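# Move wooden block from bench onto cart floor

## Task

Lift the wooden block from the bench and lay it flat on the floor of the cart, at the end with the handle, next to the profiles. The drop flap must stay open, and anything already in place must still be in place at the finish. At the end both grippers must be empty and clear of the cart, the robot must have released the block and backed away, it must be upright and not tilted, and it must be in contact with nothing.

## Robot and tools

ROBOT. A Rainbow Robotics RB-Y1. It has a two-wheel drive base with rear casters, a folding leg and torso, a head camera, and two 7-joint arms (left and right), each with a parallel gripper. The base is 0.58 m wide. It sticks out 0.10 m ahead of the drive axle and 0.57 m behind it, and sweeps a 0.58 m radius when turning in place. The wrist camera cases stick out sideways and can strike things.

FRAMES. Base frame: origin on the floor midway between the drive wheels, x forward, y left, z up, in metres. The lines chest, left_hand and right_hand are reported in this frame. A hand point lies between the finger pads, 0.03 m short of the tips. Fingers point along the hand's -z and close along its x. The odometry frame is the base frame as it stood at the start; base_odometry counts wheel turns only, so slip looks like travel. Heading is in rad, positive to the left.

move. This tool carries at most one action, plus the options cameras and blocking. A move with no action just reports the state and images.
- base: a single velocity command {"x_m_s", "turn_rad_s", "for_s"}. Forward speed is 0.005 to 1.5 m/s either sign, or 0. Left turn rate is 0.02 to 1.509 rad/s either sign, or 0. Duration is 0.1 to 5 s. Missing speeds count as 0, and the base cannot go sideways. This is a relative motion from where the base now is; it covers roughly speed × time, with 0.4 m/s² ramps.
- joints: an object of absolute joint targets, keyed by name, in rad (grippers in m of pad opening, 0 to 0.1). Useful ranges: torso_squat_rad 0 to 1.2 (lowers a level chest); torso_shift_rad -0.3 to 0.6 (hips forward); torso_pitch_rad -0.2 to 1.4 (bow forward); torso_yaw_rad -1.5 to 1.5 (left positive; lift both arms 0.2 rad outward first). Shoulder pitch is ±2.356, with negative swinging the arm forward and up. Left shoulder roll runs 0 to 3.141 and right runs -3.141 to 0; both lift the arm outward. Elbow runs -2.617 to 0.01, negative bending. Head_pan_rad is ±0.523 (left positive) and head_tilt_rad is -0.35 to 1.57 (down positive). Torso combinations are also limited, e.g. squat + shift <= 1.52; breaking one leaves the torso "off_target".
- target: one hand's absolute pose {"side": "left"|"right", "x", "y", "z" in metres in the base frame (-3 to 3), "quat_wxyz" in the same form the hand lines print}. It is solved once into joint angles, so the path bows on long moves; chain short hops instead. It may be paired only with min_time_s.
- min_time_s: 0.1 to 8 s, the shortest duration for arm, head and torso motions in this action.
- contact_limits: gripper squeeze current per gripper (left_gripper_m, right_gripper_m), 200 to 672.5 mA. It persists until changed and starts at 672.5. To grip, command an opening at least 0.005 m narrower than the object.
- cameras: a list drawn from head_camera, left_wrist_camera, right_wrist_camera, all; [] returns none.
- blocking: the default true returns once everything is at rest. false returns at once, and later moves override only the parts they name. A target is refused while another move is still running.

wait(seconds 0 to 10, cameras) lets time pass with no new command. stop(cameras) brakes every running motion. zoom_image(camera, region [x0,y0,x1,y1] in pixels, up to 504×504) enlarges part of the newest frame. read_manual gives licence texts. finished_scene(scene) closes the current scene; make no further calls after it.

RESULTS. After a motion, the "move" line reads "done" or the most serious status. Status words: "reached"/"short" (hand within 10 mm and 2°, or how far off), "refused" with a reason, "off_target", "stopped", "time_out", "contact_stop" (torso only), "limit_stop_at_<name>" (the self-collision guard), "not_followed" (arm command withheld by the arm check), "torque_fault", "limit_stop_at_motor_heat". Once a refusal or an unrequested stop occurs, the rest of that reply's robot calls are skipped. The "pictures" line lists image order. lidar_m gives 12 distances in 30° sectors, counter-clockwise from straight ahead, at 0.23 m height. motor_effort is the wheel load in percent; at rest it normally stays under 30, and more means pushing on something. Other lines: joint torques, external torques, wrist force/torque (uncalibrated, offsets up to 16 N), motor temperatures, wheel_motors_off, on_its_own (actions not commanded).

CAUTIONS. The base keeps driving into furniture and can tip the robot or stall its wheels, which switches the motors off for 2 s. Bowing or rising fast with arms out, a load, or a sudden stop can topple it. Do not let the arms collide or press on each other, and never close a gripper on the other hand; a hard press ends the scene. Too much contact torque causes a 10 s torque fault. Motors at 80 °C trigger a braking stop, so avoid holding stretched or straining poses for long. Never drop the block from height, release it while it is moving, or strike fixed objects. Finish with the grippers open, hands withdrawn from the cart, and the robot upright and touching nothing. A loose object may occasionally get nudged.

Each tool is called after "Request:" as a command line: name --argument value for each argument, lists and objects as JSON in quotes; but a table of rows of numbers goes row by row, as --pt "numbers of a row", without its own name.

## Session

Request:
move

Scene clock: 0.00 s.
Joint torques (N m): no reading
External joint torques (N m): no reading
Motor temperatures (°C): left_arm=[31 28 32 36 35 33 38] | right_arm=[34 31 32 30 36 36 34]
Wrist force (N): no reading
Wrist torque (N m): no reading
Wrist force, peak (N): no reading
base_odometry: x=+0.000 y=+0.000 heading=+0.000
lidar_m: 0.65 0.68 1.56 4.82 1.63 1.14 1.08 1.13 1.47 3.50 0.97 0.70
base_status: not commanded
joint_positions: torso_squat_rad=+0.350 torso_shift_rad=+0.000 torso_pitch_rad=+0.000 torso_yaw_rad=+0.000 left_shoulder_pitch_rad=+0.049 left_shoulder_roll_rad=+0.015 left_shoulder_yaw_rad=+0.041 left_elbow_rad=-0.149 left_forearm_roll_rad=+0.010 left_wrist_pitch_rad=-0.019 left_hand_roll_rad=+0.045 left_gripper_m=+0.099 right_shoulder_pitch_rad=-0.033 right_shoulder_roll_rad=-0.038 right_shoulder_yaw_rad=+0.024 right_elbow_rad=-0.125 right_forearm_roll_rad=-0.047 right_wrist_pitch_rad=+0.032 right_hand_roll_rad=-0.022 right_gripper_m=+0.099 head_pan_rad=+0.000 head_tilt_rad=+0.400
joint_status: not commanded
wheel_motors_off: 0
motor_effort: left_wheel=+0 right_wheel=+0
chest: x=-0.2280 y=+0.0001 z=+1.2475 quat_wxyz=(+1.000, +0.000, +0.000, +0.000) (m; base frame)
left_hand: x=-0.1861 y=+0.2354 z=+0.5638 quat_wxyz=(+0.997, +0.009, -0.062, +0.055) (m; base frame)
right_hand: x=-0.1506 y=-0.2464 z=+0.5666 quat_wxyz=(+0.998, -0.015, -0.063, -0.016) (m; base frame)
pictures: head_camera, left_wrist_camera, right_wrist_camera

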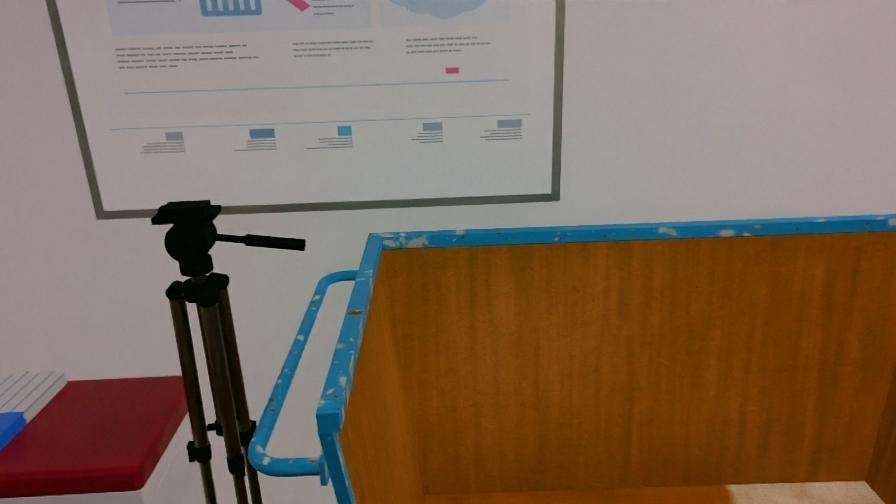

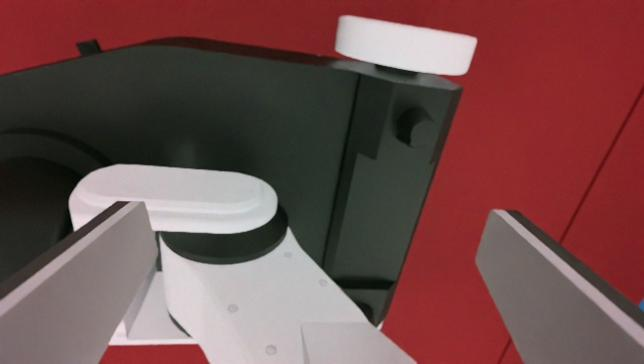

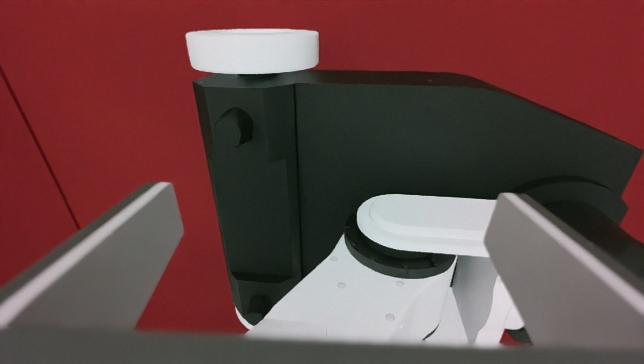

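Request:
move --joints '{"head_tilt_rad": 0.9}' --cameras '["head_camera"]'

Request:
move --joints '{"head_pan_rad": 0.52, "head_tilt_rad": 0.7}' --cameras '["head_camera"]'

Request:
move --joints '{"head_pan_rad": -0.52, "head_tilt_rad": 0.7}' --cameras '["head_camera"]'

Scene clock: 2.40 s.
Joint torques (N m): left_arm=[-0.85 -0.3 0.71 0.11 -0.08 -0.59 -0.01] | right_arm=[-2.08 -0.86 -0.57 0.04 0.02 -0.2 0]
External joint torques (N m): left_arm=[-0.22 -0.97 0.67 0.09 -0.08 -0.24 0] | right_arm=[0.18 0.63 -0.52 0.35 -0.02 0.09 0]
Wrist force (N): left_arm=[-0.3 1.5 -7.4] | right_arm=[-1.4 0.8 -5.1]
Wrist torque (N m): left_arm=[-0.31 0.06 0.08] | right_arm=[-0.07 -0.01 -0.07]
Wrist force, peak (N): left_arm=[-0.2 1.9 -8.4] | right_arm=[-2.1 1.1 -5.4]
move: done
base_odometry: x=+0.000 y=+0.000 heading=+0.000
lidar_m: 0.64 0.69 1.55 4.83 1.62 1.14 1.07 1.12 1.46 3.51 0.98 0.70
base_status: not commanded
joint_positions: torso_squat_rad=+0.350 torso_shift_rad=+0.000 torso_pitch_rad=+0.000 torso_yaw_rad=+0.000 left_shoulder_pitch_rad=+0.049 left_shoulder_roll_rad=+0.015 left_shoulder_yaw_rad=+0.041 left_elbow_rad=-0.149 left_forearm_roll_rad=+0.010 left_wrist_pitch_rad=-0.019 left_hand_roll_rad=+0.045 left_gripper_m=+0.099 right_shoulder_pitch_rad=-0.033 right_shoulder_roll_rad=-0.038 right_shoulder_yaw_rad=+0.024 right_elbow_rad=-0.125 right_forearm_roll_rad=-0.047 right_wrist_pitch_rad=+0.032 right_hand_roll_rad=-0.022 right_gripper_m=+0.099 head_pan_rad=+0.000 head_tilt_rad=+0.900
joint_status: all done
wheel_motors_off: 0
motor_effort: left_wheel=+0(1) right_wheel=+0(3)
chest: x=-0.2280 y=+0.0001 z=+1.2475 quat_wxyz=(+1.000, +0.000, +0.000, +0.000) (m; base frame)
left_hand: x=-0.1861 y=+0.2354 z=+0.5638 quat_wxyz=(+0.997, +0.009, -0.062, +0.055) (m; base frame)
right_hand: x=-0.1506 y=-0.2464 z=+0.5666 quat_wxyz=(+0.998, -0.015, -0.063, -0.016) (m; base frame)
pictures: head_camera
camera_calibration:
head_camera: T_world_to_cam=[[-0.00752545, -0.999504, -0.0305734, 0.0419166], [-0.746479, 0.0259588, -0.664902, 0.860292], [0.665366, 0.0178187, -0.746305, 1.16253], [0, 0, 0, 1]] pos_world=[-0.131004, -0.00115113, 1.44089]

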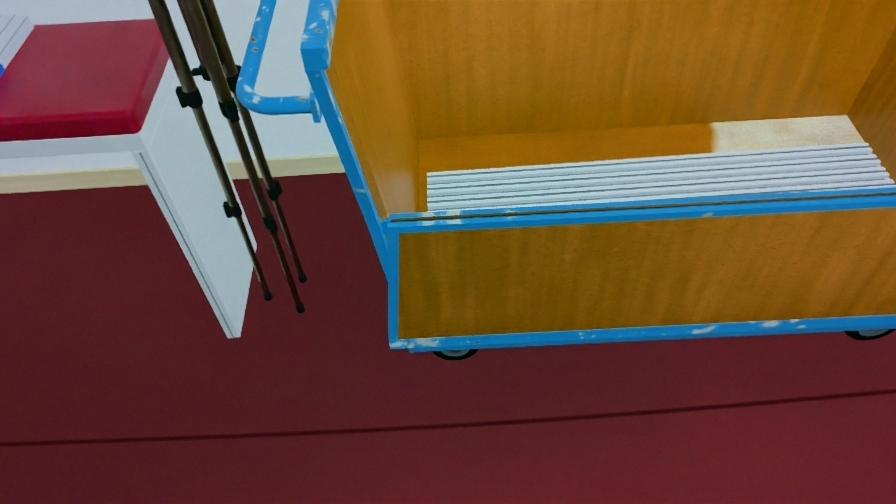

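Scene clock: 3.40 s.
Joint torques (N m): left_arm=[-0.91 -0.23 0.97 -0.05 -0.01 -0.6 -0.12] | right_arm=[-1.9 -0.72 -0.48 -0.15 -0.08 -0.31 -0.09]
External joint torques (N m): left_arm=[-0.28 -0.89 0.93 -0.07 -0.02 -0.24 -0.11] | right_arm=[0.35 0.77 -0.43 0.16 -0.11 -0.02 -0.1]
Wrist force (N): left_arm=[0.2 1.9 -7.8] | right_arm=[-1.6 1.5 -5.6]
Wrist torque (N m): left_arm=[-0.39 0.14 0.09] | right_arm=[-0.17 -0.02 -0.09]
Wrist force, peak (N): left_arm=[-0.2 1.4 -8.4] | right_arm=[-1.6 1.5 -5.6]
move: done
base_odometry: x=+0.000 y=+0.000 heading=+0.000
lidar_m: 0.65 0.70 1.56 4.84 1.62 1.14 1.07 1.12 1.47 3.49 0.97 0.70
base_status: not commanded
joint_positions: torso_squat_rad=+0.350 torso_shift_rad=+0.000 torso_pitch_rad=+0.000 torso_yaw_rad=+0.000 left_shoulder_pitch_rad=+0.049 left_shoulder_roll_rad=+0.015 left_shoulder_yaw_rad=+0.041 left_elbow_rad=-0.149 left_forearm_roll_rad=+0.010 left_wrist_pitch_rad=-0.019 left_hand_roll_rad=+0.045 left_gripper_m=+0.099 right_shoulder_pitch_rad=-0.033 right_shoulder_roll_rad=-0.038 right_shoulder_yaw_rad=+0.024 right_elbow_rad=-0.125 right_forearm_roll_rad=-0.047 right_wrist_pitch_rad=+0.032 right_hand_roll_rad=-0.022 right_gripper_m=+0.099 head_pan_rad=+0.520 head_tilt_rad=+0.700
joint_status: all done
wheel_motors_off: 0
motor_effort: left_wheel=+0(1) right_wheel=-1(2)
chest: x=-0.2280 y=+0.0001 z=+1.2475 quat_wxyz=(+1.000, +0.000, +0.000, +0.000) (m; base frame)
left_hand: x=-0.1861 y=+0.2354 z=+0.5638 quat_wxyz=(+0.997, +0.009, -0.062, +0.055) (m; base frame)
right_hand: x=-0.1506 y=-0.2464 z=+0.5666 quat_wxyz=(+0.998, -0.015, -0.063, -0.016) (m; base frame)
pictures: head_camera
camera_calibration:
head_camera: T_world_to_cam=[[0.495443, -0.868071, -0.0314483, 0.146782], [-0.533229, -0.275356, -0.799904, 1.09972], [0.685714, 0.413076, -0.599304, 0.953836], [0, 0, 0, 1]] pos_world=[-0.14038, 0.0362239, 1.45592]

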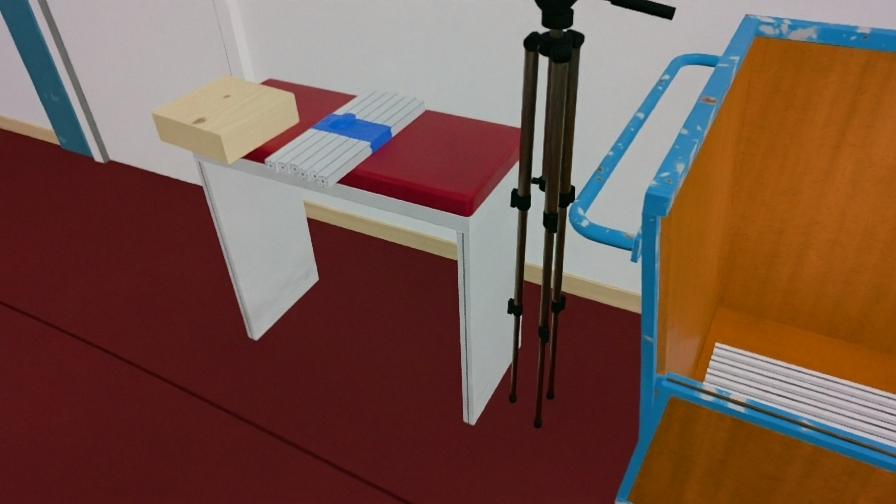

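Scene clock: 4.77 s.
Joint torques (N m): left_arm=[-1.29 -0.09 0.81 0.11 -0.18 -0.61 -0.09] | right_arm=[-1.72 -1.23 -0.73 0.28 -0.06 -0.23 -0.1]
External joint torques (N m): left_arm=[-0.66 -0.75 0.77 0.1 -0.19 -0.26 -0.09] | right_arm=[0.53 0.26 -0.68 0.59 -0.1 0.06 -0.11]
Wrist force (N): left_arm=[-0.3 1.6 -7.6] | right_arm=[-1.9 0.3 -5.2]
Wrist torque (N m): left_arm=[-0.36 0.11 0.13] | right_arm=[-0.03 -0.06 -0.10]
Wrist force, peak (N): left_arm=[0.3 1.8 -8.5] | right_arm=[-2.0 1.0 -5.6]
move: done
base_odometry: x=+0.000 y=+0.000 heading=+0.000
lidar_m: 0.65 0.68 1.55 4.83 1.61 1.14 1.07 1.12 1.47 3.51 0.98 0.70
base_status: not commanded
joint_positions: torso_squat_rad=+0.350 torso_shift_rad=+0.000 torso_pitch_rad=+0.000 torso_yaw_rad=+0.000 left_shoulder_pitch_rad=+0.049 left_shoulder_roll_rad=+0.015 left_shoulder_yaw_rad=+0.041 left_elbow_rad=-0.149 left_forearm_roll_rad=+0.010 left_wrist_pitch_rad=-0.019 left_hand_roll_rad=+0.045 left_gripper_m=+0.099 right_shoulder_pitch_rad=-0.033 right_shoulder_roll_rad=-0.038 right_shoulder_yaw_rad=+0.024 right_elbow_rad=-0.125 right_forearm_roll_rad=-0.047 right_wrist_pitch_rad=+0.032 right_hand_roll_rad=-0.022 right_gripper_m=+0.099 head_pan_rad=-0.520 head_tilt_rad=+0.700
joint_status: all done
wheel_motors_off: 0
motor_effort: left_wheel=+1(1) right_wheel=+0(2)
chest: x=-0.2280 y=+0.0001 z=+1.2475 quat_wxyz=(+1.000, +0.000, +0.000, +0.000) (m; base frame)
left_hand: x=-0.1861 y=+0.2354 z=+0.5638 quat_wxyz=(+0.997, +0.009, -0.062, +0.055) (m; base frame)
right_hand: x=-0.1506 y=-0.2464 z=+0.5666 quat_wxyz=(+0.998, -0.015, -0.063, -0.016) (m; base frame)
pictures: head_camera
camera_calibration:
head_camera: T_world_to_cam=[[-0.497734, -0.866759, -0.031459, -0.057845], [-0.507354, 0.320382, -0.799967, 1.10502], [0.703457, -0.38221, -0.599219, 0.957513], [0, 0, 0, 1]] pos_world=[-0.141724, -0.0381954, 1.45592]

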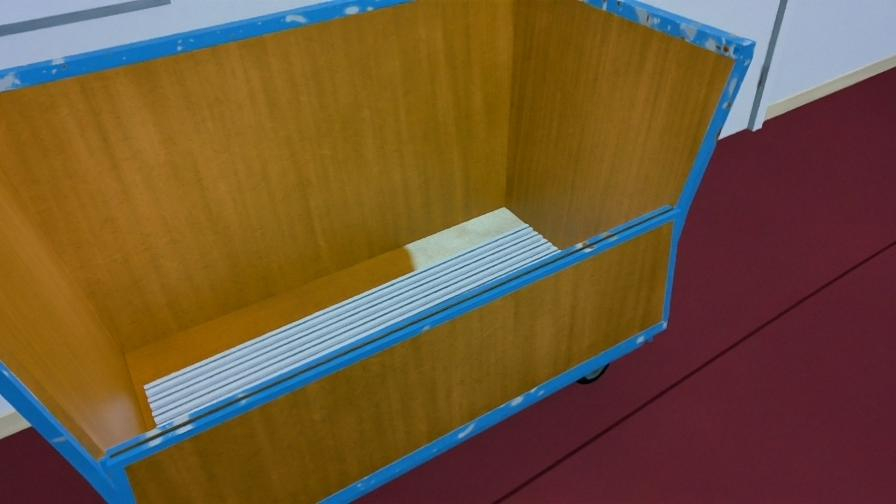

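Request:
move --joints '{"head_pan_rad": 0.0, "head_tilt_rad": 0.8, "torso_squat_rad": 0.0}' --min_time_s 3 --cameras '["head_camera"]'

Request:
zoom_image --camera "head_camera" --region '[380, 0, 884, 284]'

Request:
move --joints '{"head_pan_rad": 0.52, "head_tilt_rad": 0.6}' --cameras '["head_camera"]'

Request:
zoom_image --camera "head_camera" --region '[50, 0, 554, 284]'

Scene clock: 20.00 s.
Joint torques (N m): left_arm=[-1.26 0.07 0.54 0.07 -0.16 -0.62 -0.02] | right_arm=[-2.39 -0.8 -0.63 -0.01 -0.18 -0.25 -0.12]
External joint torques (N m): left_arm=[-0.63 -0.6 0.5 0.05 -0.16 -0.27 -0.01] | right_arm=[-0.14 0.69 -0.59 0.3 -0.22 0.04 -0.12]
Wrist force (N): left_arm=[-0.5 1.3 -7.8] | right_arm=[-1.4 0.9 -5.0]
Wrist torque (N m): left_arm=[-0.31 0.06 0.08] | right_arm=[-0.06 -0.01 -0.11]
Wrist force, peak (N): left_arm=[-0.4 1.3 -8.6] | right_arm=[-1.8 1.2 -5.5]
move: done
base_odometry: x=+0.000 y=+0.000 heading=+0.000
lidar_m: 0.64 0.68 1.54 4.83 1.62 1.13 1.07 1.11 1.48 3.51 0.99 0.69
base_status: not commanded
joint_positions: torso_squat_rad=+0.000 torso_shift_rad=+0.000 torso_pitch_rad=+0.000 torso_yaw_rad=+0.000 left_shoulder_pitch_rad=+0.049 left_shoulder_roll_rad=+0.015 left_shoulder_yaw_rad=+0.041 left_elbow_rad=-0.149 left_forearm_roll_rad=+0.010 left_wrist_pitch_rad=-0.019 left_hand_roll_rad=+0.045 left_gripper_m=+0.099 right_shoulder_pitch_rad=-0.033 right_shoulder_roll_rad=-0.038 right_shoulder_yaw_rad=+0.024 right_elbow_rad=-0.125 right_forearm_roll_rad=-0.047 right_wrist_pitch_rad=+0.032 right_hand_roll_rad=-0.022 right_gripper_m=+0.099 head_pan_rad=+0.000 head_tilt_rad=+0.800
joint_status: all done
wheel_motors_off: 0
motor_effort: left_wheel=-1(1) right_wheel=+1(2)
chest: x=-0.2279 y=+0.0001 z=+1.2899 quat_wxyz=(+1.000, +0.000, +0.000, +0.000) (m; base frame)
left_hand: x=-0.1862 y=+0.2354 z=+0.6063 quat_wxyz=(+0.997, +0.009, -0.062, +0.055) (m; base frame)
right_hand: x=-0.1506 y=-0.2464 z=+0.6091 quat_wxyz=(+0.998, -0.015, -0.062, -0.016) (m; base frame)
pictures: head_camera
camera_calibration:
head_camera: T_world_to_cam=[[-0.00444072, -0.999504, -0.0311761, 0.0447503], [-0.676446, 0.0259635, -0.736035, 1.00906], [0.736479, 0.0178204, -0.676226, 1.10437], [0, 0, 0, 1]] pos_world=[-0.130574, -0.00115112, 1.49091]

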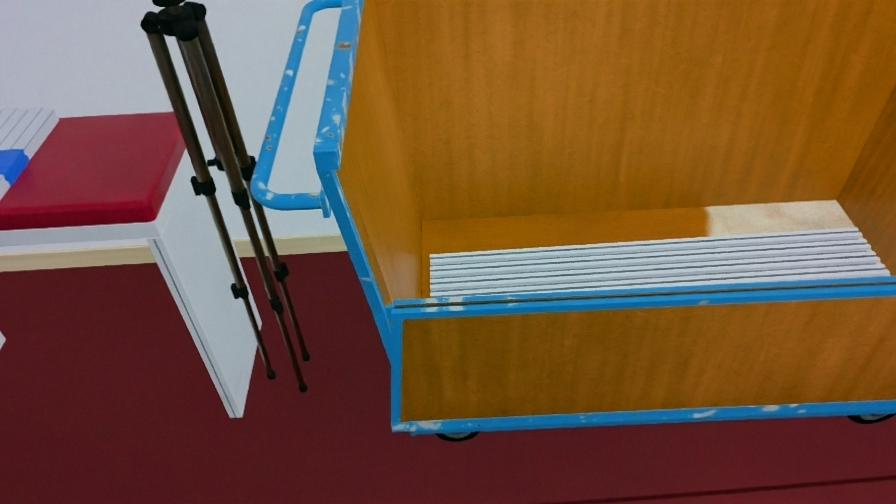

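Scaled by 1.000.

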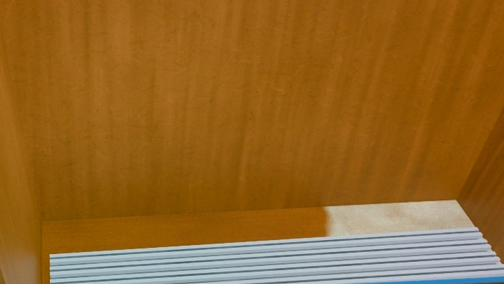

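Scene clock: 21.00 s.
Joint torques (N m): left_arm=[-0.64 -0.18 0.76 0.07 -0.04 -0.64 -0.04] | right_arm=[-2.07 -1.13 -0.62 -0.02 -0.16 -0.17 -0.02]
External joint torques (N m): left_arm=[-0.02 -0.84 0.72 0.05 -0.04 -0.29 -0.04] | right_arm=[0.18 0.36 -0.57 0.29 -0.19 0.12 -0.03]
Wrist force (N): left_arm=[0.0 1.1 -7.5] | right_arm=[-1.7 1.0 -5.1]
Wrist torque (N m): left_arm=[-0.31 0.13 0.09] | right_arm=[-0.08 -0.03 -0.12]
Wrist force, peak (N): left_arm=[0.4 1.2 -8.3] | right_arm=[-1.7 1.1 -5.4]
move: done
base_odometry: x=+0.000 y=+0.000 heading=+0.000
lidar_m: 0.65 0.68 1.56 4.84 1.62 1.14 1.07 1.12 1.46 3.51 0.97 0.68
base_status: not commanded
joint_positions: torso_squat_rad=+0.000 torso_shift_rad=+0.000 torso_pitch_rad=+0.000 torso_yaw_rad=+0.000 left_shoulder_pitch_rad=+0.049 left_shoulder_roll_rad=+0.015 left_shoulder_yaw_rad=+0.041 left_elbow_rad=-0.149 left_forearm_roll_rad=+0.010 left_wrist_pitch_rad=-0.019 left_hand_roll_rad=+0.045 left_gripper_m=+0.099 right_shoulder_pitch_rad=-0.033 right_shoulder_roll_rad=-0.038 right_shoulder_yaw_rad=+0.024 right_elbow_rad=-0.125 right_forearm_roll_rad=-0.047 right_wrist_pitch_rad=+0.032 right_hand_roll_rad=-0.022 right_gripper_m=+0.099 head_pan_rad=+0.520 head_tilt_rad=+0.600
joint_status: all done
wheel_motors_off: 0
motor_effort: left_wheel=+0(1) right_wheel=-1(2)
chest: x=-0.2279 y=+0.0001 z=+1.2899 quat_wxyz=(+1.000, +0.000, +0.000, +0.000) (m; base frame)
left_hand: x=-0.1862 y=+0.2354 z=+0.6063 quat_wxyz=(+0.997, +0.009, -0.062, +0.055) (m; base frame)
right_hand: x=-0.1506 y=-0.2464 z=+0.6091 quat_wxyz=(+0.998, -0.015, -0.062, -0.016) (m; base frame)
pictures: head_camera
camera_calibration:
head_camera: T_world_to_cam=[[0.498224, -0.866476, -0.0315167, 0.148679], [-0.461444, -0.234206, -0.855697, 1.23168], [0.734059, 0.440872, -0.516517, 0.865824], [0, 0, 0, 1]] pos_world=[-0.141288, 0.0355767, 1.50585]

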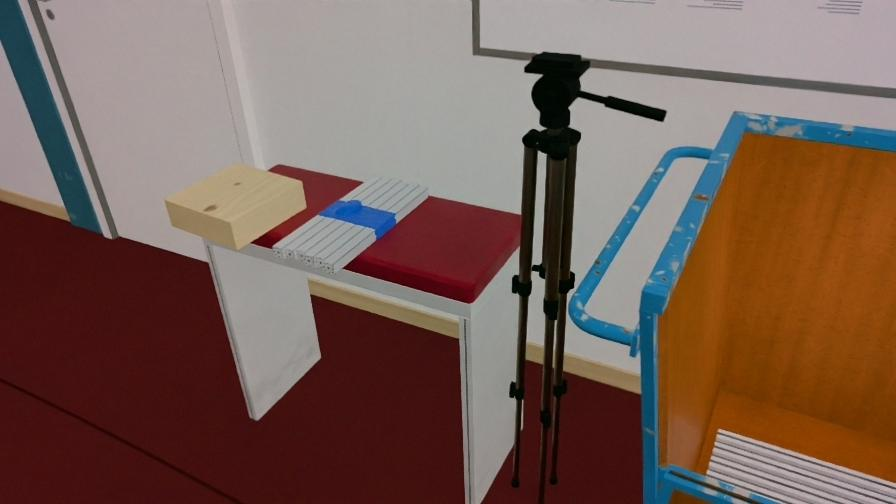

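Scaled by 1.000.

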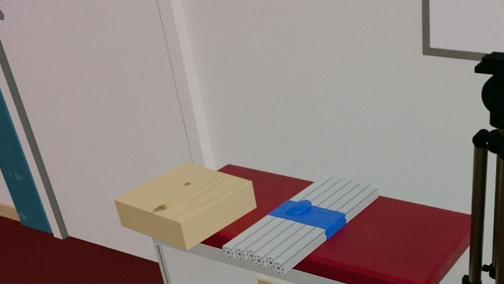

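Request:
move --base '{"x_m_s": 0.25, "for_s": 1.2}' --joints '{"head_pan_rad": 0.0, "head_tilt_rad": 0.8, "torso_pitch_rad": 0.4}' --cameras '["head_camera"]'

Request:
move --joints '{"head_pan_rad": -0.5, "head_tilt_rad": 0.6}' --cameras '["head_camera"]'

Request:
move --joints '{"head_pan_rad": 0.5, "head_tilt_rad": 0.6}' --cameras '["head_camera"]'

Scene clock: 29.60 s.
Joint torques (N m): left_arm=[8.88 0.07 1.06 4.52 0.02 0.2 0.09] | right_arm=[8.68 -0.65 -0.84 4.33 -0.32 0.48 0]
External joint torques (N m): left_arm=[-1.28 -0.72 0.93 0.3 0.02 -0.24 0.08] | right_arm=[0.25 0.62 -0.65 0.65 -0.27 0.02 0.01]
Wrist force (N): left_arm=[2.9 0.6 -7.7] | right_arm=[0.5 0.9 -4.9]
Wrist torque (N m): left_arm=[-0.24 0.36 0.06] | right_arm=[-0.06 0.07 -0.09]
Wrist force, peak (N): left_arm=[2.8 0.6 -8.2] | right_arm=[-1.7 1.3 -5.5]
move: done
base_odometry: x=+0.300 y=+0.000 heading=+0.000
lidar_m: 0.35 0.35 0.80 3.86 2.08 1.45 1.37 1.43 1.89 4.51 0.53 0.37
base_status: done (sent for 1.2 of 1.2 s)
joint_positions: torso_squat_rad=+0.000 torso_shift_rad=+0.000 torso_pitch_rad=+0.400 torso_yaw_rad=+0.000 left_shoulder_pitch_rad=+0.049 left_shoulder_roll_rad=+0.015 left_shoulder_yaw_rad=+0.041 left_elbow_rad=-0.149 left_forearm_roll_rad=+0.010 left_wrist_pitch_rad=-0.019 left_hand_roll_rad=+0.045 left_gripper_m=+0.099 right_shoulder_pitch_rad=-0.033 right_shoulder_roll_rad=-0.038 right_shoulder_yaw_rad=+0.024 right_elbow_rad=-0.125 right_forearm_roll_rad=-0.047 right_wrist_pitch_rad=+0.032 right_hand_roll_rad=-0.022 right_gripper_m=+0.099 head_pan_rad=+0.000 head_tilt_rad=+0.800
joint_status: all done
wheel_motors_off: 0
motor_effort: left_wheel=+0(59) right_wheel=+1(27)
chest: x=-0.1074 y=+0.0001 z=+1.2655 quat_wxyz=(+0.980, +0.000, +0.199, +0.000) (m; base frame)
left_hand: x=-0.3351 y=+0.2354 z=+0.6195 quat_wxyz=(+0.989, +0.019, +0.138, +0.052) (m; base frame)
right_hand: x=-0.3013 y=-0.2464 z=+0.6082 quat_wxyz=(+0.990, -0.018, +0.137, -0.013) (m; base frame)
pictures: head_camera
camera_calibration:
head_camera: T_world_to_cam=[[-0.01623, -0.999504, -0.0269862, 0.0379525], [-0.909663, 0.0259635, -0.414536, 0.640605], [0.415031, 0.0178204, -0.909633, 1.25993], [0, 0, 0, 1]] pos_world=[0.0604396, -0.00115112, 1.41265]

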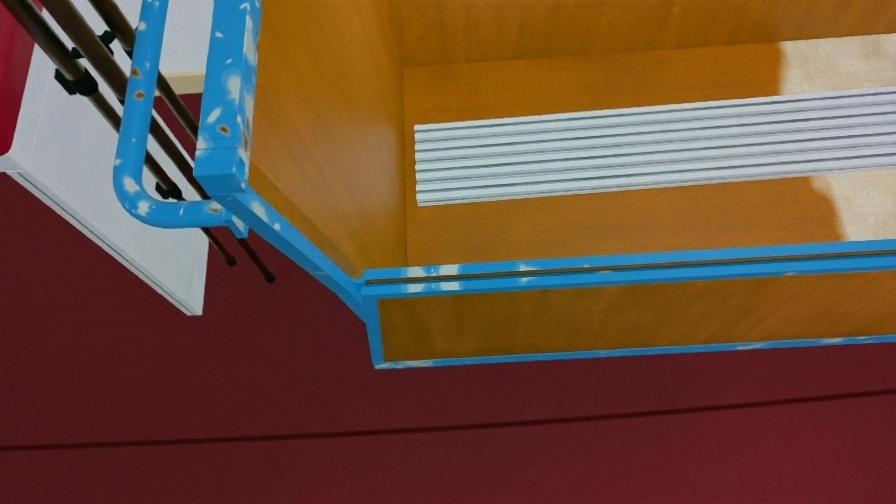

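Scene clock: 30.60 s.
Joint torques (N m): left_arm=[9.27 0.02 0.65 4.58 0 0.24 -0.06] | right_arm=[8.78 -0.66 -0.52 4.35 -0.22 0.54 -0.01]
External joint torques (N m): left_arm=[-0.88 -0.76 0.52 0.36 0 -0.2 -0.07] | right_arm=[0.35 0.61 -0.33 0.67 -0.17 0.08 0.01]
Wrist force (N): left_arm=[2.6 1.2 -7.9] | right_arm=[0.7 1.3 -4.7]
Wrist torque (N m): left_arm=[-0.30 0.26 0.07] | right_arm=[-0.12 0.07 -0.07]
Wrist force, peak (N): left_arm=[3.1 0.9 -8.1] | right_arm=[0.4 0.8 -5.3]
move: done
base_odometry: x=+0.300 y=+0.000 heading=+0.000
lidar_m: 0.35 0.37 0.80 3.85 2.07 1.46 1.38 1.42 1.89 4.48 0.54 0.37
base_status: not commanded
joint_positions: torso_squat_rad=+0.000 torso_shift_rad=+0.000 torso_pitch_rad=+0.400 torso_yaw_rad=+0.000 left_shoulder_pitch_rad=+0.049 left_shoulder_roll_rad=+0.015 left_shoulder_yaw_rad=+0.041 left_elbow_rad=-0.149 left_forearm_roll_rad=+0.010 left_wrist_pitch_rad=-0.019 left_hand_roll_rad=+0.045 left_gripper_m=+0.099 right_shoulder_pitch_rad=-0.033 right_shoulder_roll_rad=-0.038 right_shoulder_yaw_rad=+0.024 right_elbow_rad=-0.125 right_forearm_roll_rad=-0.047 right_wrist_pitch_rad=+0.032 right_hand_roll_rad=-0.022 right_gripper_m=+0.099 head_pan_rad=-0.500 head_tilt_rad=+0.600
joint_status: all done
wheel_motors_off: 0
motor_effort: left_wheel=+0(1) right_wheel=-1(2)
chest: x=-0.1075 y=+0.0001 z=+1.2655 quat_wxyz=(+0.980, +0.000, +0.199, +0.000) (m; base frame)
left_hand: x=-0.3351 y=+0.2354 z=+0.6195 quat_wxyz=(+0.989, +0.019, +0.138, +0.052) (m; base frame)
right_hand: x=-0.3013 y=-0.2464 z=+0.6082 quat_wxyz=(+0.990, -0.018, +0.137, -0.013) (m; base frame)
pictures: head_camera
camera_calibration:
head_camera: T_world_to_cam=[[-0.452113, -0.878036, 0.156991, -0.231264], [-0.739415, 0.270504, -0.616517, 0.933275], [0.498857, -0.394817, -0.771532, 1.06173], [0, 0, 0, 1]] pos_world=[0.0558699, -0.036325, 1.43084]

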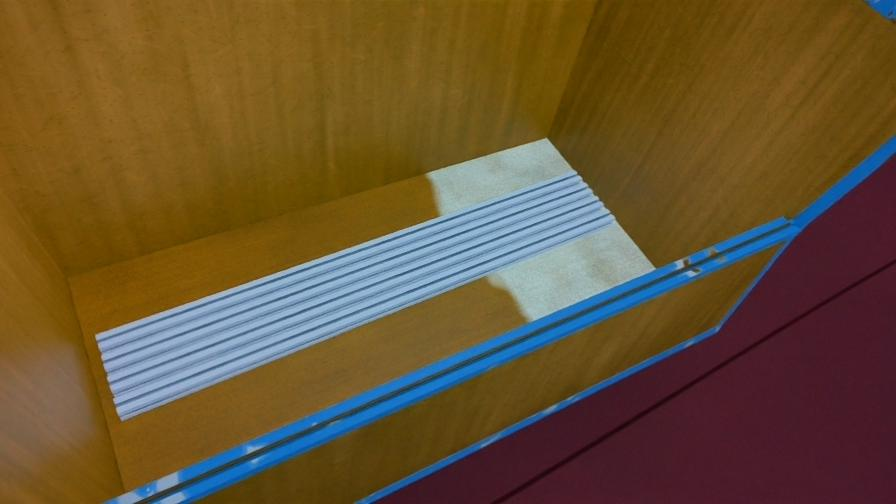

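Scene clock: 31.93 s.
Joint torques (N m): left_arm=[9.38 -0.23 0.96 4.55 -0.04 0.29 0] | right_arm=[8.78 -0.59 -0.95 4.42 -0.15 0.53 -0.19]
External joint torques (N m): left_arm=[-0.77 -1.01 0.82 0.33 -0.05 -0.15 -0.01] | right_arm=[0.35 0.68 -0.76 0.74 -0.09 0.07 -0.18]
Wrist force (N): left_arm=[2.4 0.7 -7.4] | right_arm=[1.1 1.0 -5.0]
Wrist torque (N m): left_arm=[-0.27 0.25 0.06] | right_arm=[-0.09 0.11 -0.08]
Wrist force, peak (N): left_arm=[3.1 0.5 -8.1] | right_arm=[0.8 1.2 -5.5]
move: done
base_odometry: x=+0.300 y=+0.000 heading=+0.000
lidar_m: 0.35 0.36 0.81 3.84 2.09 1.46 1.38 1.42 1.88 4.50 0.53 0.38
base_status: not commanded
joint_positions: torso_squat_rad=+0.000 torso_shift_rad=+0.000 torso_pitch_rad=+0.400 torso_yaw_rad=+0.000 left_shoulder_pitch_rad=+0.049 left_shoulder_roll_rad=+0.015 left_shoulder_yaw_rad=+0.041 left_elbow_rad=-0.149 left_forearm_roll_rad=+0.010 left_wrist_pitch_rad=-0.019 left_hand_roll_rad=+0.045 left_gripper_m=+0.099 right_shoulder_pitch_rad=-0.033 right_shoulder_roll_rad=-0.038 right_shoulder_yaw_rad=+0.024 right_elbow_rad=-0.125 right_forearm_roll_rad=-0.047 right_wrist_pitch_rad=+0.032 right_hand_roll_rad=-0.022 right_gripper_m=+0.099 head_pan_rad=+0.500 head_tilt_rad=+0.600
joint_status: all done
wheel_motors_off: 0
motor_effort: left_wheel=+1(1) right_wheel=-1(3)
chest: x=-0.1075 y=+0.0001 z=+1.2655 quat_wxyz=(+0.980, +0.000, +0.199, +0.000) (m; base frame)
left_hand: x=-0.3351 y=+0.2354 z=+0.6195 quat_wxyz=(+0.989, +0.019, +0.138, +0.052) (m; base frame)
right_hand: x=-0.3013 y=-0.2464 z=+0.6082 quat_wxyz=(+0.990, -0.018, +0.137, -0.013) (m; base frame)
pictures: head_camera
camera_calibration:
head_camera: T_world_to_cam=[[0.43053, -0.876303, -0.216186, 0.314693], [-0.762435, -0.224907, -0.606721, 0.918976], [0.48305, 0.426039, -0.764953, 1.05207], [0, 0, 0, 1]] pos_world=[0.0569746, 0.0342293, 1.43038]

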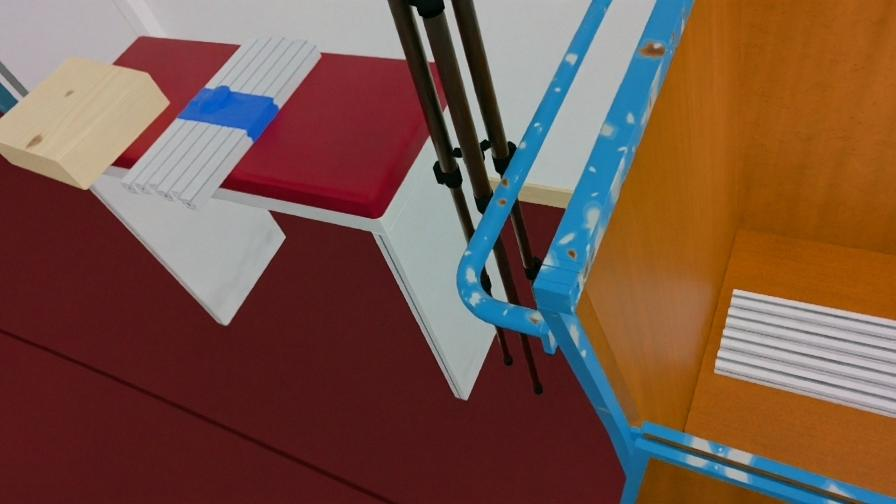

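Request:
zoom_image --camera "head_camera" --region '[0, 30, 200, 230]'

Request:
move --base '{"x_m_s": -0.25, "for_s": 1.2}' --joints '{"head_pan_rad": 0.52, "head_tilt_rad": 0.6, "torso_pitch_rad": 0.0}' --cameras '["head_camera"]'

Request:
zoom_image --camera "head_camera" --region '[130, 130, 330, 330]'

Scaled by 2.520 from the camera's 896x504 image, which has a finer 1280x720 frame.

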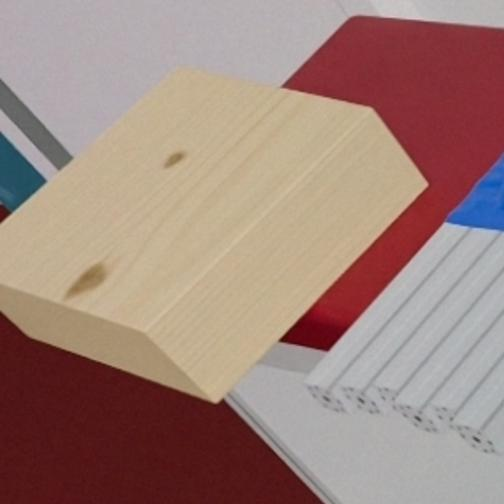

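Scene clock: 40.57 s.
Joint torques (N m): left_arm=[-0.95 -0.16 0.91 0.13 -0.09 -0.57 -0.07] | right_arm=[-1.74 -1.36 -0.63 0.18 -0.18 -0.31 0.03]
External joint torques (N m): left_arm=[-0.31 -0.82 0.87 0.12 -0.09 -0.22 -0.06] | right_arm=[0.52 0.13 -0.59 0.49 -0.22 -0.02 0.02]
Wrist force (N): left_arm=[0.4 1.3 -7.6] | right_arm=[-1.7 1.1 -5.5]
Wrist torque (N m): left_arm=[-0.30 0.19 0.08] | right_arm=[-0.10 -0.05 -0.09]
Wrist force, peak (N): left_arm=[2.7 0.7 -8.0] | right_arm=[-2.3 1.0 -5.4]
move: done
base_odometry: x=+0.000 y=+0.000 heading=+0.001
lidar_m: 0.66 0.68 1.54 4.85 1.62 1.14 1.08 1.11 1.48 3.51 0.97 0.70
base_status: done (sent for 1.2 of 1.2 s)
joint_positions: torso_squat_rad=+0.000 torso_shift_rad=+0.000 torso_pitch_rad=+0.000 torso_yaw_rad=+0.000 left_shoulder_pitch_rad=+0.049 left_shoulder_roll_rad=+0.015 left_shoulder_yaw_rad=+0.041 left_elbow_rad=-0.149 left_forearm_roll_rad=+0.010 left_wrist_pitch_rad=-0.019 left_hand_roll_rad=+0.045 left_gripper_m=+0.099 right_shoulder_pitch_rad=-0.033 right_shoulder_roll_rad=-0.038 right_shoulder_yaw_rad=+0.024 right_elbow_rad=-0.125 right_forearm_roll_rad=-0.047 right_wrist_pitch_rad=+0.032 right_hand_roll_rad=-0.022 right_gripper_m=+0.099 head_pan_rad=+0.520 head_tilt_rad=+0.600
joint_status: all done
wheel_motors_off: 0
motor_effort: left_wheel=-3(26) right_wheel=-18(27)
chest: x=-0.2280 y=+0.0001 z=+1.2899 quat_wxyz=(+1.000, +0.000, +0.000, +0.000) (m; base frame)
left_hand: x=-0.1862 y=+0.2354 z=+0.6063 quat_wxyz=(+0.997, +0.009, -0.062, +0.055) (m; base frame)
right_hand: x=-0.1505 y=-0.2464 z=+0.6091 quat_wxyz=(+0.998, -0.015, -0.063, -0.016) (m; base frame)
pictures: head_camera
camera_calibration:
head_camera: T_world_to_cam=[[0.498239, -0.866471, -0.0314037, 0.14861], [-0.461294, -0.234238, -0.855769, 1.23172], [0.734143, 0.440864, -0.516404, 0.865813], [0, 0, 0, 1]] pos_world=[-0.141488, 0.0355767, 1.50585]

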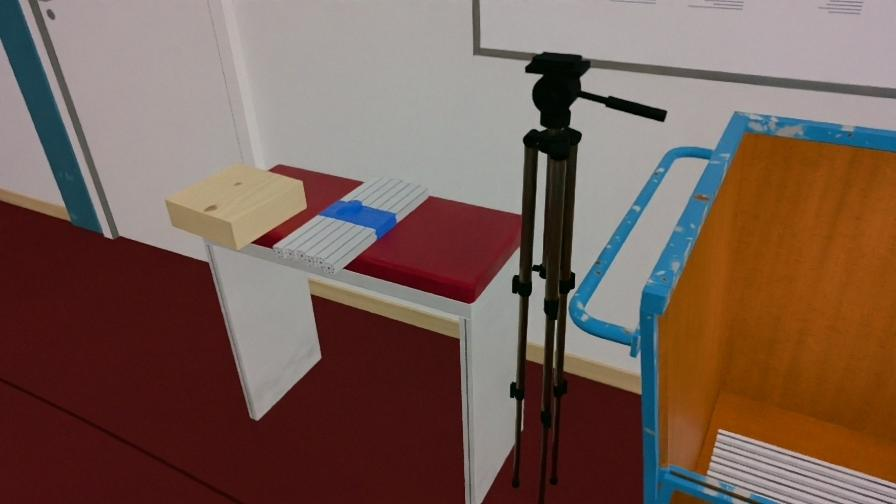

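Scaled by 2.520 from the camera's 896x504 image, which has a finer 1280x720 frame.

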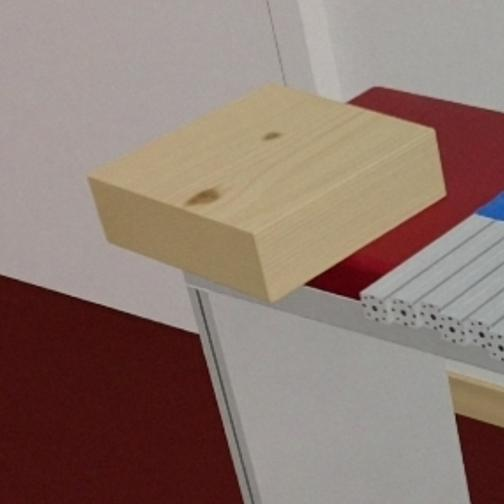

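Request:
move --base '{"x_m_s": 0.25, "for_s": 1.6}' --joints '{"head_pan_rad": 0.0, "head_tilt_rad": 0.6, "torso_pitch_rad": 0.8}' --min_time_s 3 --cameras '["head_camera"]'

Request:
zoom_image --camera "head_camera" --region '[250, 100, 754, 400]'

Scene clock: 92.17 s.
Joint torques (N m): left_arm=[16.94 -0.26 1.21 8.09 -0.07 1.03 -0.02] | right_arm=[18.14 -0.33 -0.62 8.07 -0.23 1.28 -0.07]
External joint torques (N m): left_arm=[-2.39 -1.04 1 0.33 -0.07 -0.13 -0.05] | right_arm=[0.36 0.52 -0.32 0.99 -0.09 0.14 -0.04]
Wrist force (N): left_arm=[4.5 0.3 -6.5] | right_arm=[2.5 1.0 -3.8]
Wrist torque (N m): left_arm=[-0.21 0.36 0.05] | right_arm=[-0.07 0.18 -0.07]
Wrist force, peak (N): left_arm=[5.3 0.9 -7.3] | right_arm=[-1.8 0.9 -5.5]
move: done
base_odometry: x=+0.400 y=+0.000 heading=+0.001
lidar_m: 0.25 0.25 0.74 3.55 2.23 1.56 1.47 1.54 2.02 4.81 0.39 0.26
base_status: done (sent for 1.6 of 1.6 s)
joint_positions: torso_squat_rad=+0.000 torso_shift_rad=+0.000 torso_pitch_rad=+0.800 torso_yaw_rad=+0.000 left_shoulder_pitch_rad=+0.049 left_shoulder_roll_rad=+0.015 left_shoulder_yaw_rad=+0.041 left_elbow_rad=-0.149 left_forearm_roll_rad=+0.010 left_wrist_pitch_rad=-0.019 left_hand_roll_rad=+0.045 left_gripper_m=+0.099 right_shoulder_pitch_rad=-0.033 right_shoulder_roll_rad=-0.038 right_shoulder_yaw_rad=+0.024 right_elbow_rad=-0.125 right_forearm_roll_rad=-0.047 right_wrist_pitch_rad=+0.032 right_hand_roll_rad=-0.022 right_gripper_m=+0.099 head_pan_rad=+0.000 head_tilt_rad=+0.600
joint_status: all done
wheel_motors_off: 0
motor_effort: left_wheel=-1(36) right_wheel=-1(56)
chest: x=-0.0060 y=+0.0001 z=+1.1961 quat_wxyz=(+0.921, +0.000, +0.389, +0.000) (m; base frame)
left_hand: x=-0.4673 y=+0.2354 z=+0.6898 quat_wxyz=(+0.942, +0.029, +0.331, +0.047) (m; base frame)
right_hand: x=-0.4405 y=-0.2464 z=+0.6662 quat_wxyz=(+0.943, -0.021, +0.331, -0.009) (m; base frame)
pictures: head_camera
camera_calibration:
head_camera: T_world_to_cam=[[-0.0213641, -0.999501, -0.0232463, 0.0330603], [-0.973871, 0.0260633, -0.225603, 0.498218], [0.226097, 0.0178191, -0.973942, 1.19587], [0, 0, 0, 1]] pos_world=[0.215524, -0.00125082, 1.27788]

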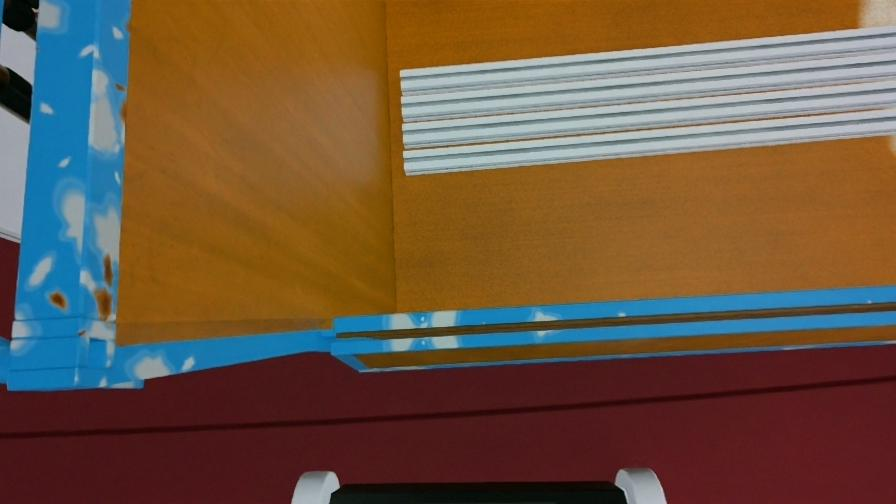

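Scaled by 1.000.

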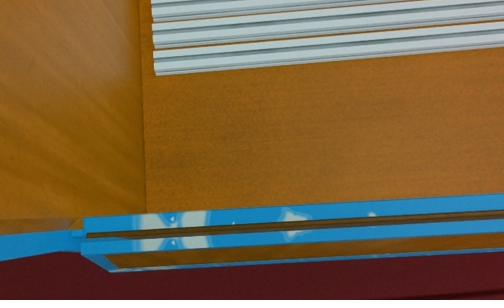

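Request:
move --base '{"x_m_s": -0.35, "for_s": 1.2}' --joints '{"torso_pitch_rad": 0.0, "head_tilt_rad": 0.6}'

Request:
move --base '{"turn_rad_s": 0.85, "for_s": 1.848}'

Request:
move --base '{"x_m_s": 0.4, "for_s": 3.4}'

Request:
move --base '{"turn_rad_s": -0.85, "for_s": 1.848}' --cameras '["head_camera"]'

Scene clock: 107.53 s.
Joint torques (N m): left_arm=[-1.01 -0.05 0.9 0.11 0.05 -0.54 -0.07] | right_arm=[-1.39 -0.93 -0.73 0.11 -0.02 -0.24 0]
External joint torques (N m): left_arm=[-0.38 -0.71 0.86 0.09 0.05 -0.19 -0.06] | right_arm=[0.86 0.56 -0.68 0.42 -0.06 0.06 0]
Wrist force (N): left_arm=[-0.1 1.2 -7.1] | right_arm=[-1.6 1.0 -4.4]
Wrist torque (N m): left_arm=[-0.31 0.11 0.09] | right_arm=[-0.11 -0.04 -0.09]
Wrist force, peak (N): left_arm=[5.4 0.2 -7.0] | right_arm=[-1.9 0.8 -5.3]
move: done
base_odometry: x=-0.020 y=+0.000 heading=+0.001
lidar_m: 0.67 1.03 1.57 4.90 1.60 1.11 1.05 1.10 1.45 3.45 1.01 0.72
base_status: done (sent for 1.2 of 1.2 s)
joint_positions: torso_squat_rad=+0.000 torso_shift_rad=+0.000 torso_pitch_rad=+0.000 torso_yaw_rad=+0.000 left_shoulder_pitch_rad=+0.049 left_shoulder_roll_rad=+0.015 left_shoulder_yaw_rad=+0.041 left_elbow_rad=-0.149 left_forearm_roll_rad=+0.010 left_wrist_pitch_rad=-0.019 left_hand_roll_rad=+0.045 left_gripper_m=+0.099 right_shoulder_pitch_rad=-0.033 right_shoulder_roll_rad=-0.038 right_shoulder_yaw_rad=+0.024 right_elbow_rad=-0.125 right_forearm_roll_rad=-0.047 right_wrist_pitch_rad=+0.032 right_hand_roll_rad=-0.022 right_gripper_m=+0.099 head_pan_rad=+0.000 head_tilt_rad=+0.600
joint_status: all done
wheel_motors_off: 0
motor_effort: left_wheel=+0(25) right_wheel=+0(25)
chest: x=-0.2280 y=+0.0001 z=+1.2899 quat_wxyz=(+1.000, +0.000, +0.000, +0.000) (m; base frame)
left_hand: x=-0.1861 y=+0.2354 z=+0.6063 quat_wxyz=(+0.997, +0.009, -0.062, +0.055) (m; base frame)
right_hand: x=-0.1505 y=-0.2464 z=+0.6091 quat_wxyz=(+0.998, -0.015, -0.063, -0.016) (m; base frame)
pictures: none

Scene clock: 111.40 s.
Joint torques (N m): left_arm=[-0.69 -0.32 0.47 0.18 -0.11 -0.51 0.04] | right_arm=[-1.71 -0.95 -0.72 0.15 -0.1 -0.14 -0.1]
External joint torques (N m): left_arm=[-0.06 -0.99 0.43 0.16 -0.12 -0.16 0.05] | right_arm=[0.55 0.53 -0.67 0.46 -0.14 0.15 -0.11]
Wrist force (N): left_arm=[-0.3 1.0 -7.3] | right_arm=[-1.7 1.1 -4.7]
Wrist torque (N m): left_arm=[-0.26 0.13 0.08] | right_arm=[-0.10 -0.04 -0.09]
Wrist force, peak (N): left_arm=[0.3 1.2 -8.8] | right_arm=[-2.1 1.2 -5.5]
move: done
base_odometry: x=-0.020 y=+0.000 heading=+1.558
lidar_m: 4.84 1.60 1.12 1.05 1.09 1.42 3.44 1.03 0.73 0.68 1.03 1.58
base_status: done (sent for 1.83 of 1.83 s)
joint_positions: torso_squat_rad=+0.000 torso_shift_rad=+0.000 torso_pitch_rad=+0.000 torso_yaw_rad=+0.000 left_shoulder_pitch_rad=+0.049 left_shoulder_roll_rad=+0.015 left_shoulder_yaw_rad=+0.041 left_elbow_rad=-0.149 left_forearm_roll_rad=+0.010 left_wrist_pitch_rad=-0.019 left_hand_roll_rad=+0.045 left_gripper_m=+0.099 right_shoulder_pitch_rad=-0.033 right_shoulder_roll_rad=-0.038 right_shoulder_yaw_rad=+0.024 right_elbow_rad=-0.125 right_forearm_roll_rad=-0.047 right_wrist_pitch_rad=+0.032 right_hand_roll_rad=-0.022 right_gripper_m=+0.099 head_pan_rad=+0.000 head_tilt_rad=+0.600
joint_status: not commanded
wheel_motors_off: 0
motor_effort: left_wheel=+7(50) right_wheel=+20(45)
chest: x=-0.2280 y=+0.0001 z=+1.2899 quat_wxyz=(+1.000, +0.000, +0.000, +0.000) (m; base frame)
left_hand: x=-0.1861 y=+0.2354 z=+0.6063 quat_wxyz=(+0.997, +0.009, -0.062, +0.055) (m; base frame)
right_hand: x=-0.1505 y=-0.2464 z=+0.6091 quat_wxyz=(+0.998, -0.015, -0.063, -0.016) (m; base frame)
pictures: none

Scene clock: 116.17 s.
Joint torques (N m): left_arm=[-0.53 -0.28 0.8 -0.01 -0.1 -0.6 -0.05] | right_arm=[-1.95 -1.04 -0.41 0.08 -0.2 -0.34 0.06]
External joint torques (N m): left_arm=[0.1 -0.95 0.76 -0.03 -0.1 -0.25 -0.05] | right_arm=[0.3 0.45 -0.37 0.39 -0.24 -0.04 0.05]
Wrist force (N): left_arm=[0.0 1.4 -8.0] | right_arm=[-1.8 1.0 -5.2]
Wrist torque (N m): left_arm=[-0.30 0.11 0.09] | right_arm=[-0.07 -0.06 -0.12]
Wrist force, peak (N): left_arm=[0.3 0.8 -8.4] | right_arm=[-2.0 1.0 -5.5]
move: done
base_odometry: x=-0.004 y=+1.360 heading=+1.560
lidar_m: 4.27 1.71 1.21 1.12 1.15 1.53 3.70 1.36 1.15 0.82 1.42 1.87
base_status: done (sent for 3.4 of 3.4 s)
joint_positions: torso_squat_rad=+0.000 torso_shift_rad=+0.000 torso_pitch_rad=+0.000 torso_yaw_rad=+0.000 left_shoulder_pitch_rad=+0.049 left_shoulder_roll_rad=+0.015 left_shoulder_yaw_rad=+0.041 left_elbow_rad=-0.149 left_forearm_roll_rad=+0.010 left_wrist_pitch_rad=-0.019 left_hand_roll_rad=+0.045 left_gripper_m=+0.099 right_shoulder_pitch_rad=-0.033 right_shoulder_roll_rad=-0.038 right_shoulder_yaw_rad=+0.024 right_elbow_rad=-0.125 right_forearm_roll_rad=-0.047 right_wrist_pitch_rad=+0.032 right_hand_roll_rad=-0.022 right_gripper_m=+0.099 head_pan_rad=+0.000 head_tilt_rad=+0.600
joint_status: not commanded
wheel_motors_off: 0
motor_effort: left_wheel=+19(49) right_wheel=-15(47)
chest: x=-0.2280 y=+0.0001 z=+1.2899 quat_wxyz=(+1.000, +0.000, +0.000, +0.000) (m; base frame)
left_hand: x=-0.1861 y=+0.2354 z=+0.6063 quat_wxyz=(+0.997, +0.009, -0.062, +0.055) (m; base frame)
right_hand: x=-0.1505 y=-0.2464 z=+0.6091 quat_wxyz=(+0.998, -0.015, -0.063, -0.016) (m; base frame)
pictures: none

Scene clock: 120.03 s.
Joint torques (N m): left_arm=[-0.87 -0.14 0.75 0.14 -0.1 -0.43 -0.05] | right_arm=[-2.12 -0.7 -0.9 0.26 -0.06 -0.16 0.07]
External joint torques (N m): left_arm=[-0.24 -0.8 0.71 0.13 -0.11 -0.08 -0.05] | right_arm=[0.14 0.8 -0.85 0.57 -0.09 0.13 0.06]
Wrist force (N): left_arm=[0.0 1.4 -7.6] | right_arm=[-1.9 1.0 -4.8]
Wrist torque (N m): left_arm=[-0.30 0.13 0.11] | right_arm=[-0.08 -0.08 -0.09]
Wrist force, peak (N): left_arm=[0.2 1.3 -8.5] | right_arm=[-2.0 0.6 -5.9]
move: done
base_odometry: x=-0.004 y=+1.360 heading=+0.002
lidar_m: 0.80 1.42 1.89 4.26 1.70 1.19 1.13 1.19 1.56 3.70 1.36 1.12
base_status: done (sent for 1.83 of 1.83 s)
joint_positions: torso_squat_rad=+0.000 torso_shift_rad=+0.000 torso_pitch_rad=+0.000 torso_yaw_rad=+0.000 left_shoulder_pitch_rad=+0.049 left_shoulder_roll_rad=+0.015 left_shoulder_yaw_rad=+0.041 left_elbow_rad=-0.149 left_forearm_roll_rad=+0.010 left_wrist_pitch_rad=-0.019 left_hand_roll_rad=+0.045 left_gripper_m=+0.099 right_shoulder_pitch_rad=-0.033 right_shoulder_roll_rad=-0.038 right_shoulder_yaw_rad=+0.024 right_elbow_rad=-0.125 right_forearm_roll_rad=-0.047 right_wrist_pitch_rad=+0.032 right_hand_roll_rad=-0.022 right_gripper_m=+0.099 head_pan_rad=+0.000 head_tilt_rad=+0.600
joint_status: not commanded
wheel_motors_off: 0
motor_effort: left_wheel=+22(48) right_wheel=+5(51)
chest: x=-0.2280 y=+0.0001 z=+1.2899 quat_wxyz=(+1.000, +0.000, +0.000, +0.000) (m; base frame)
left_hand: x=-0.1861 y=+0.2354 z=+0.6063 quat_wxyz=(+0.997, +0.009, -0.062, +0.055) (m; base frame)
right_hand: x=-0.1505 y=-0.2464 z=+0.6091 quat_wxyz=(+0.998, -0.015, -0.063, -0.016) (m; base frame)
pictures: head_camera
camera_calibration:
head_camera: T_world_to_cam=[[0.00184319, -0.999504, -0.0314327, 0.0463264], [-0.516689, 0.02596, -0.85578, 1.2203], [0.856171, 0.0178183, -0.516385, 0.890974], [0, 0, 0, 1]] pos_world=[-0.132398, -0.00125112, 1.50585]

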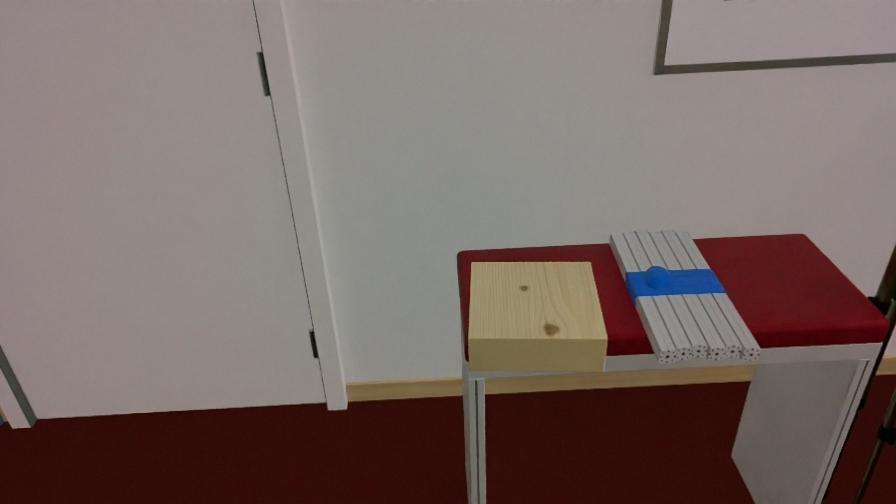

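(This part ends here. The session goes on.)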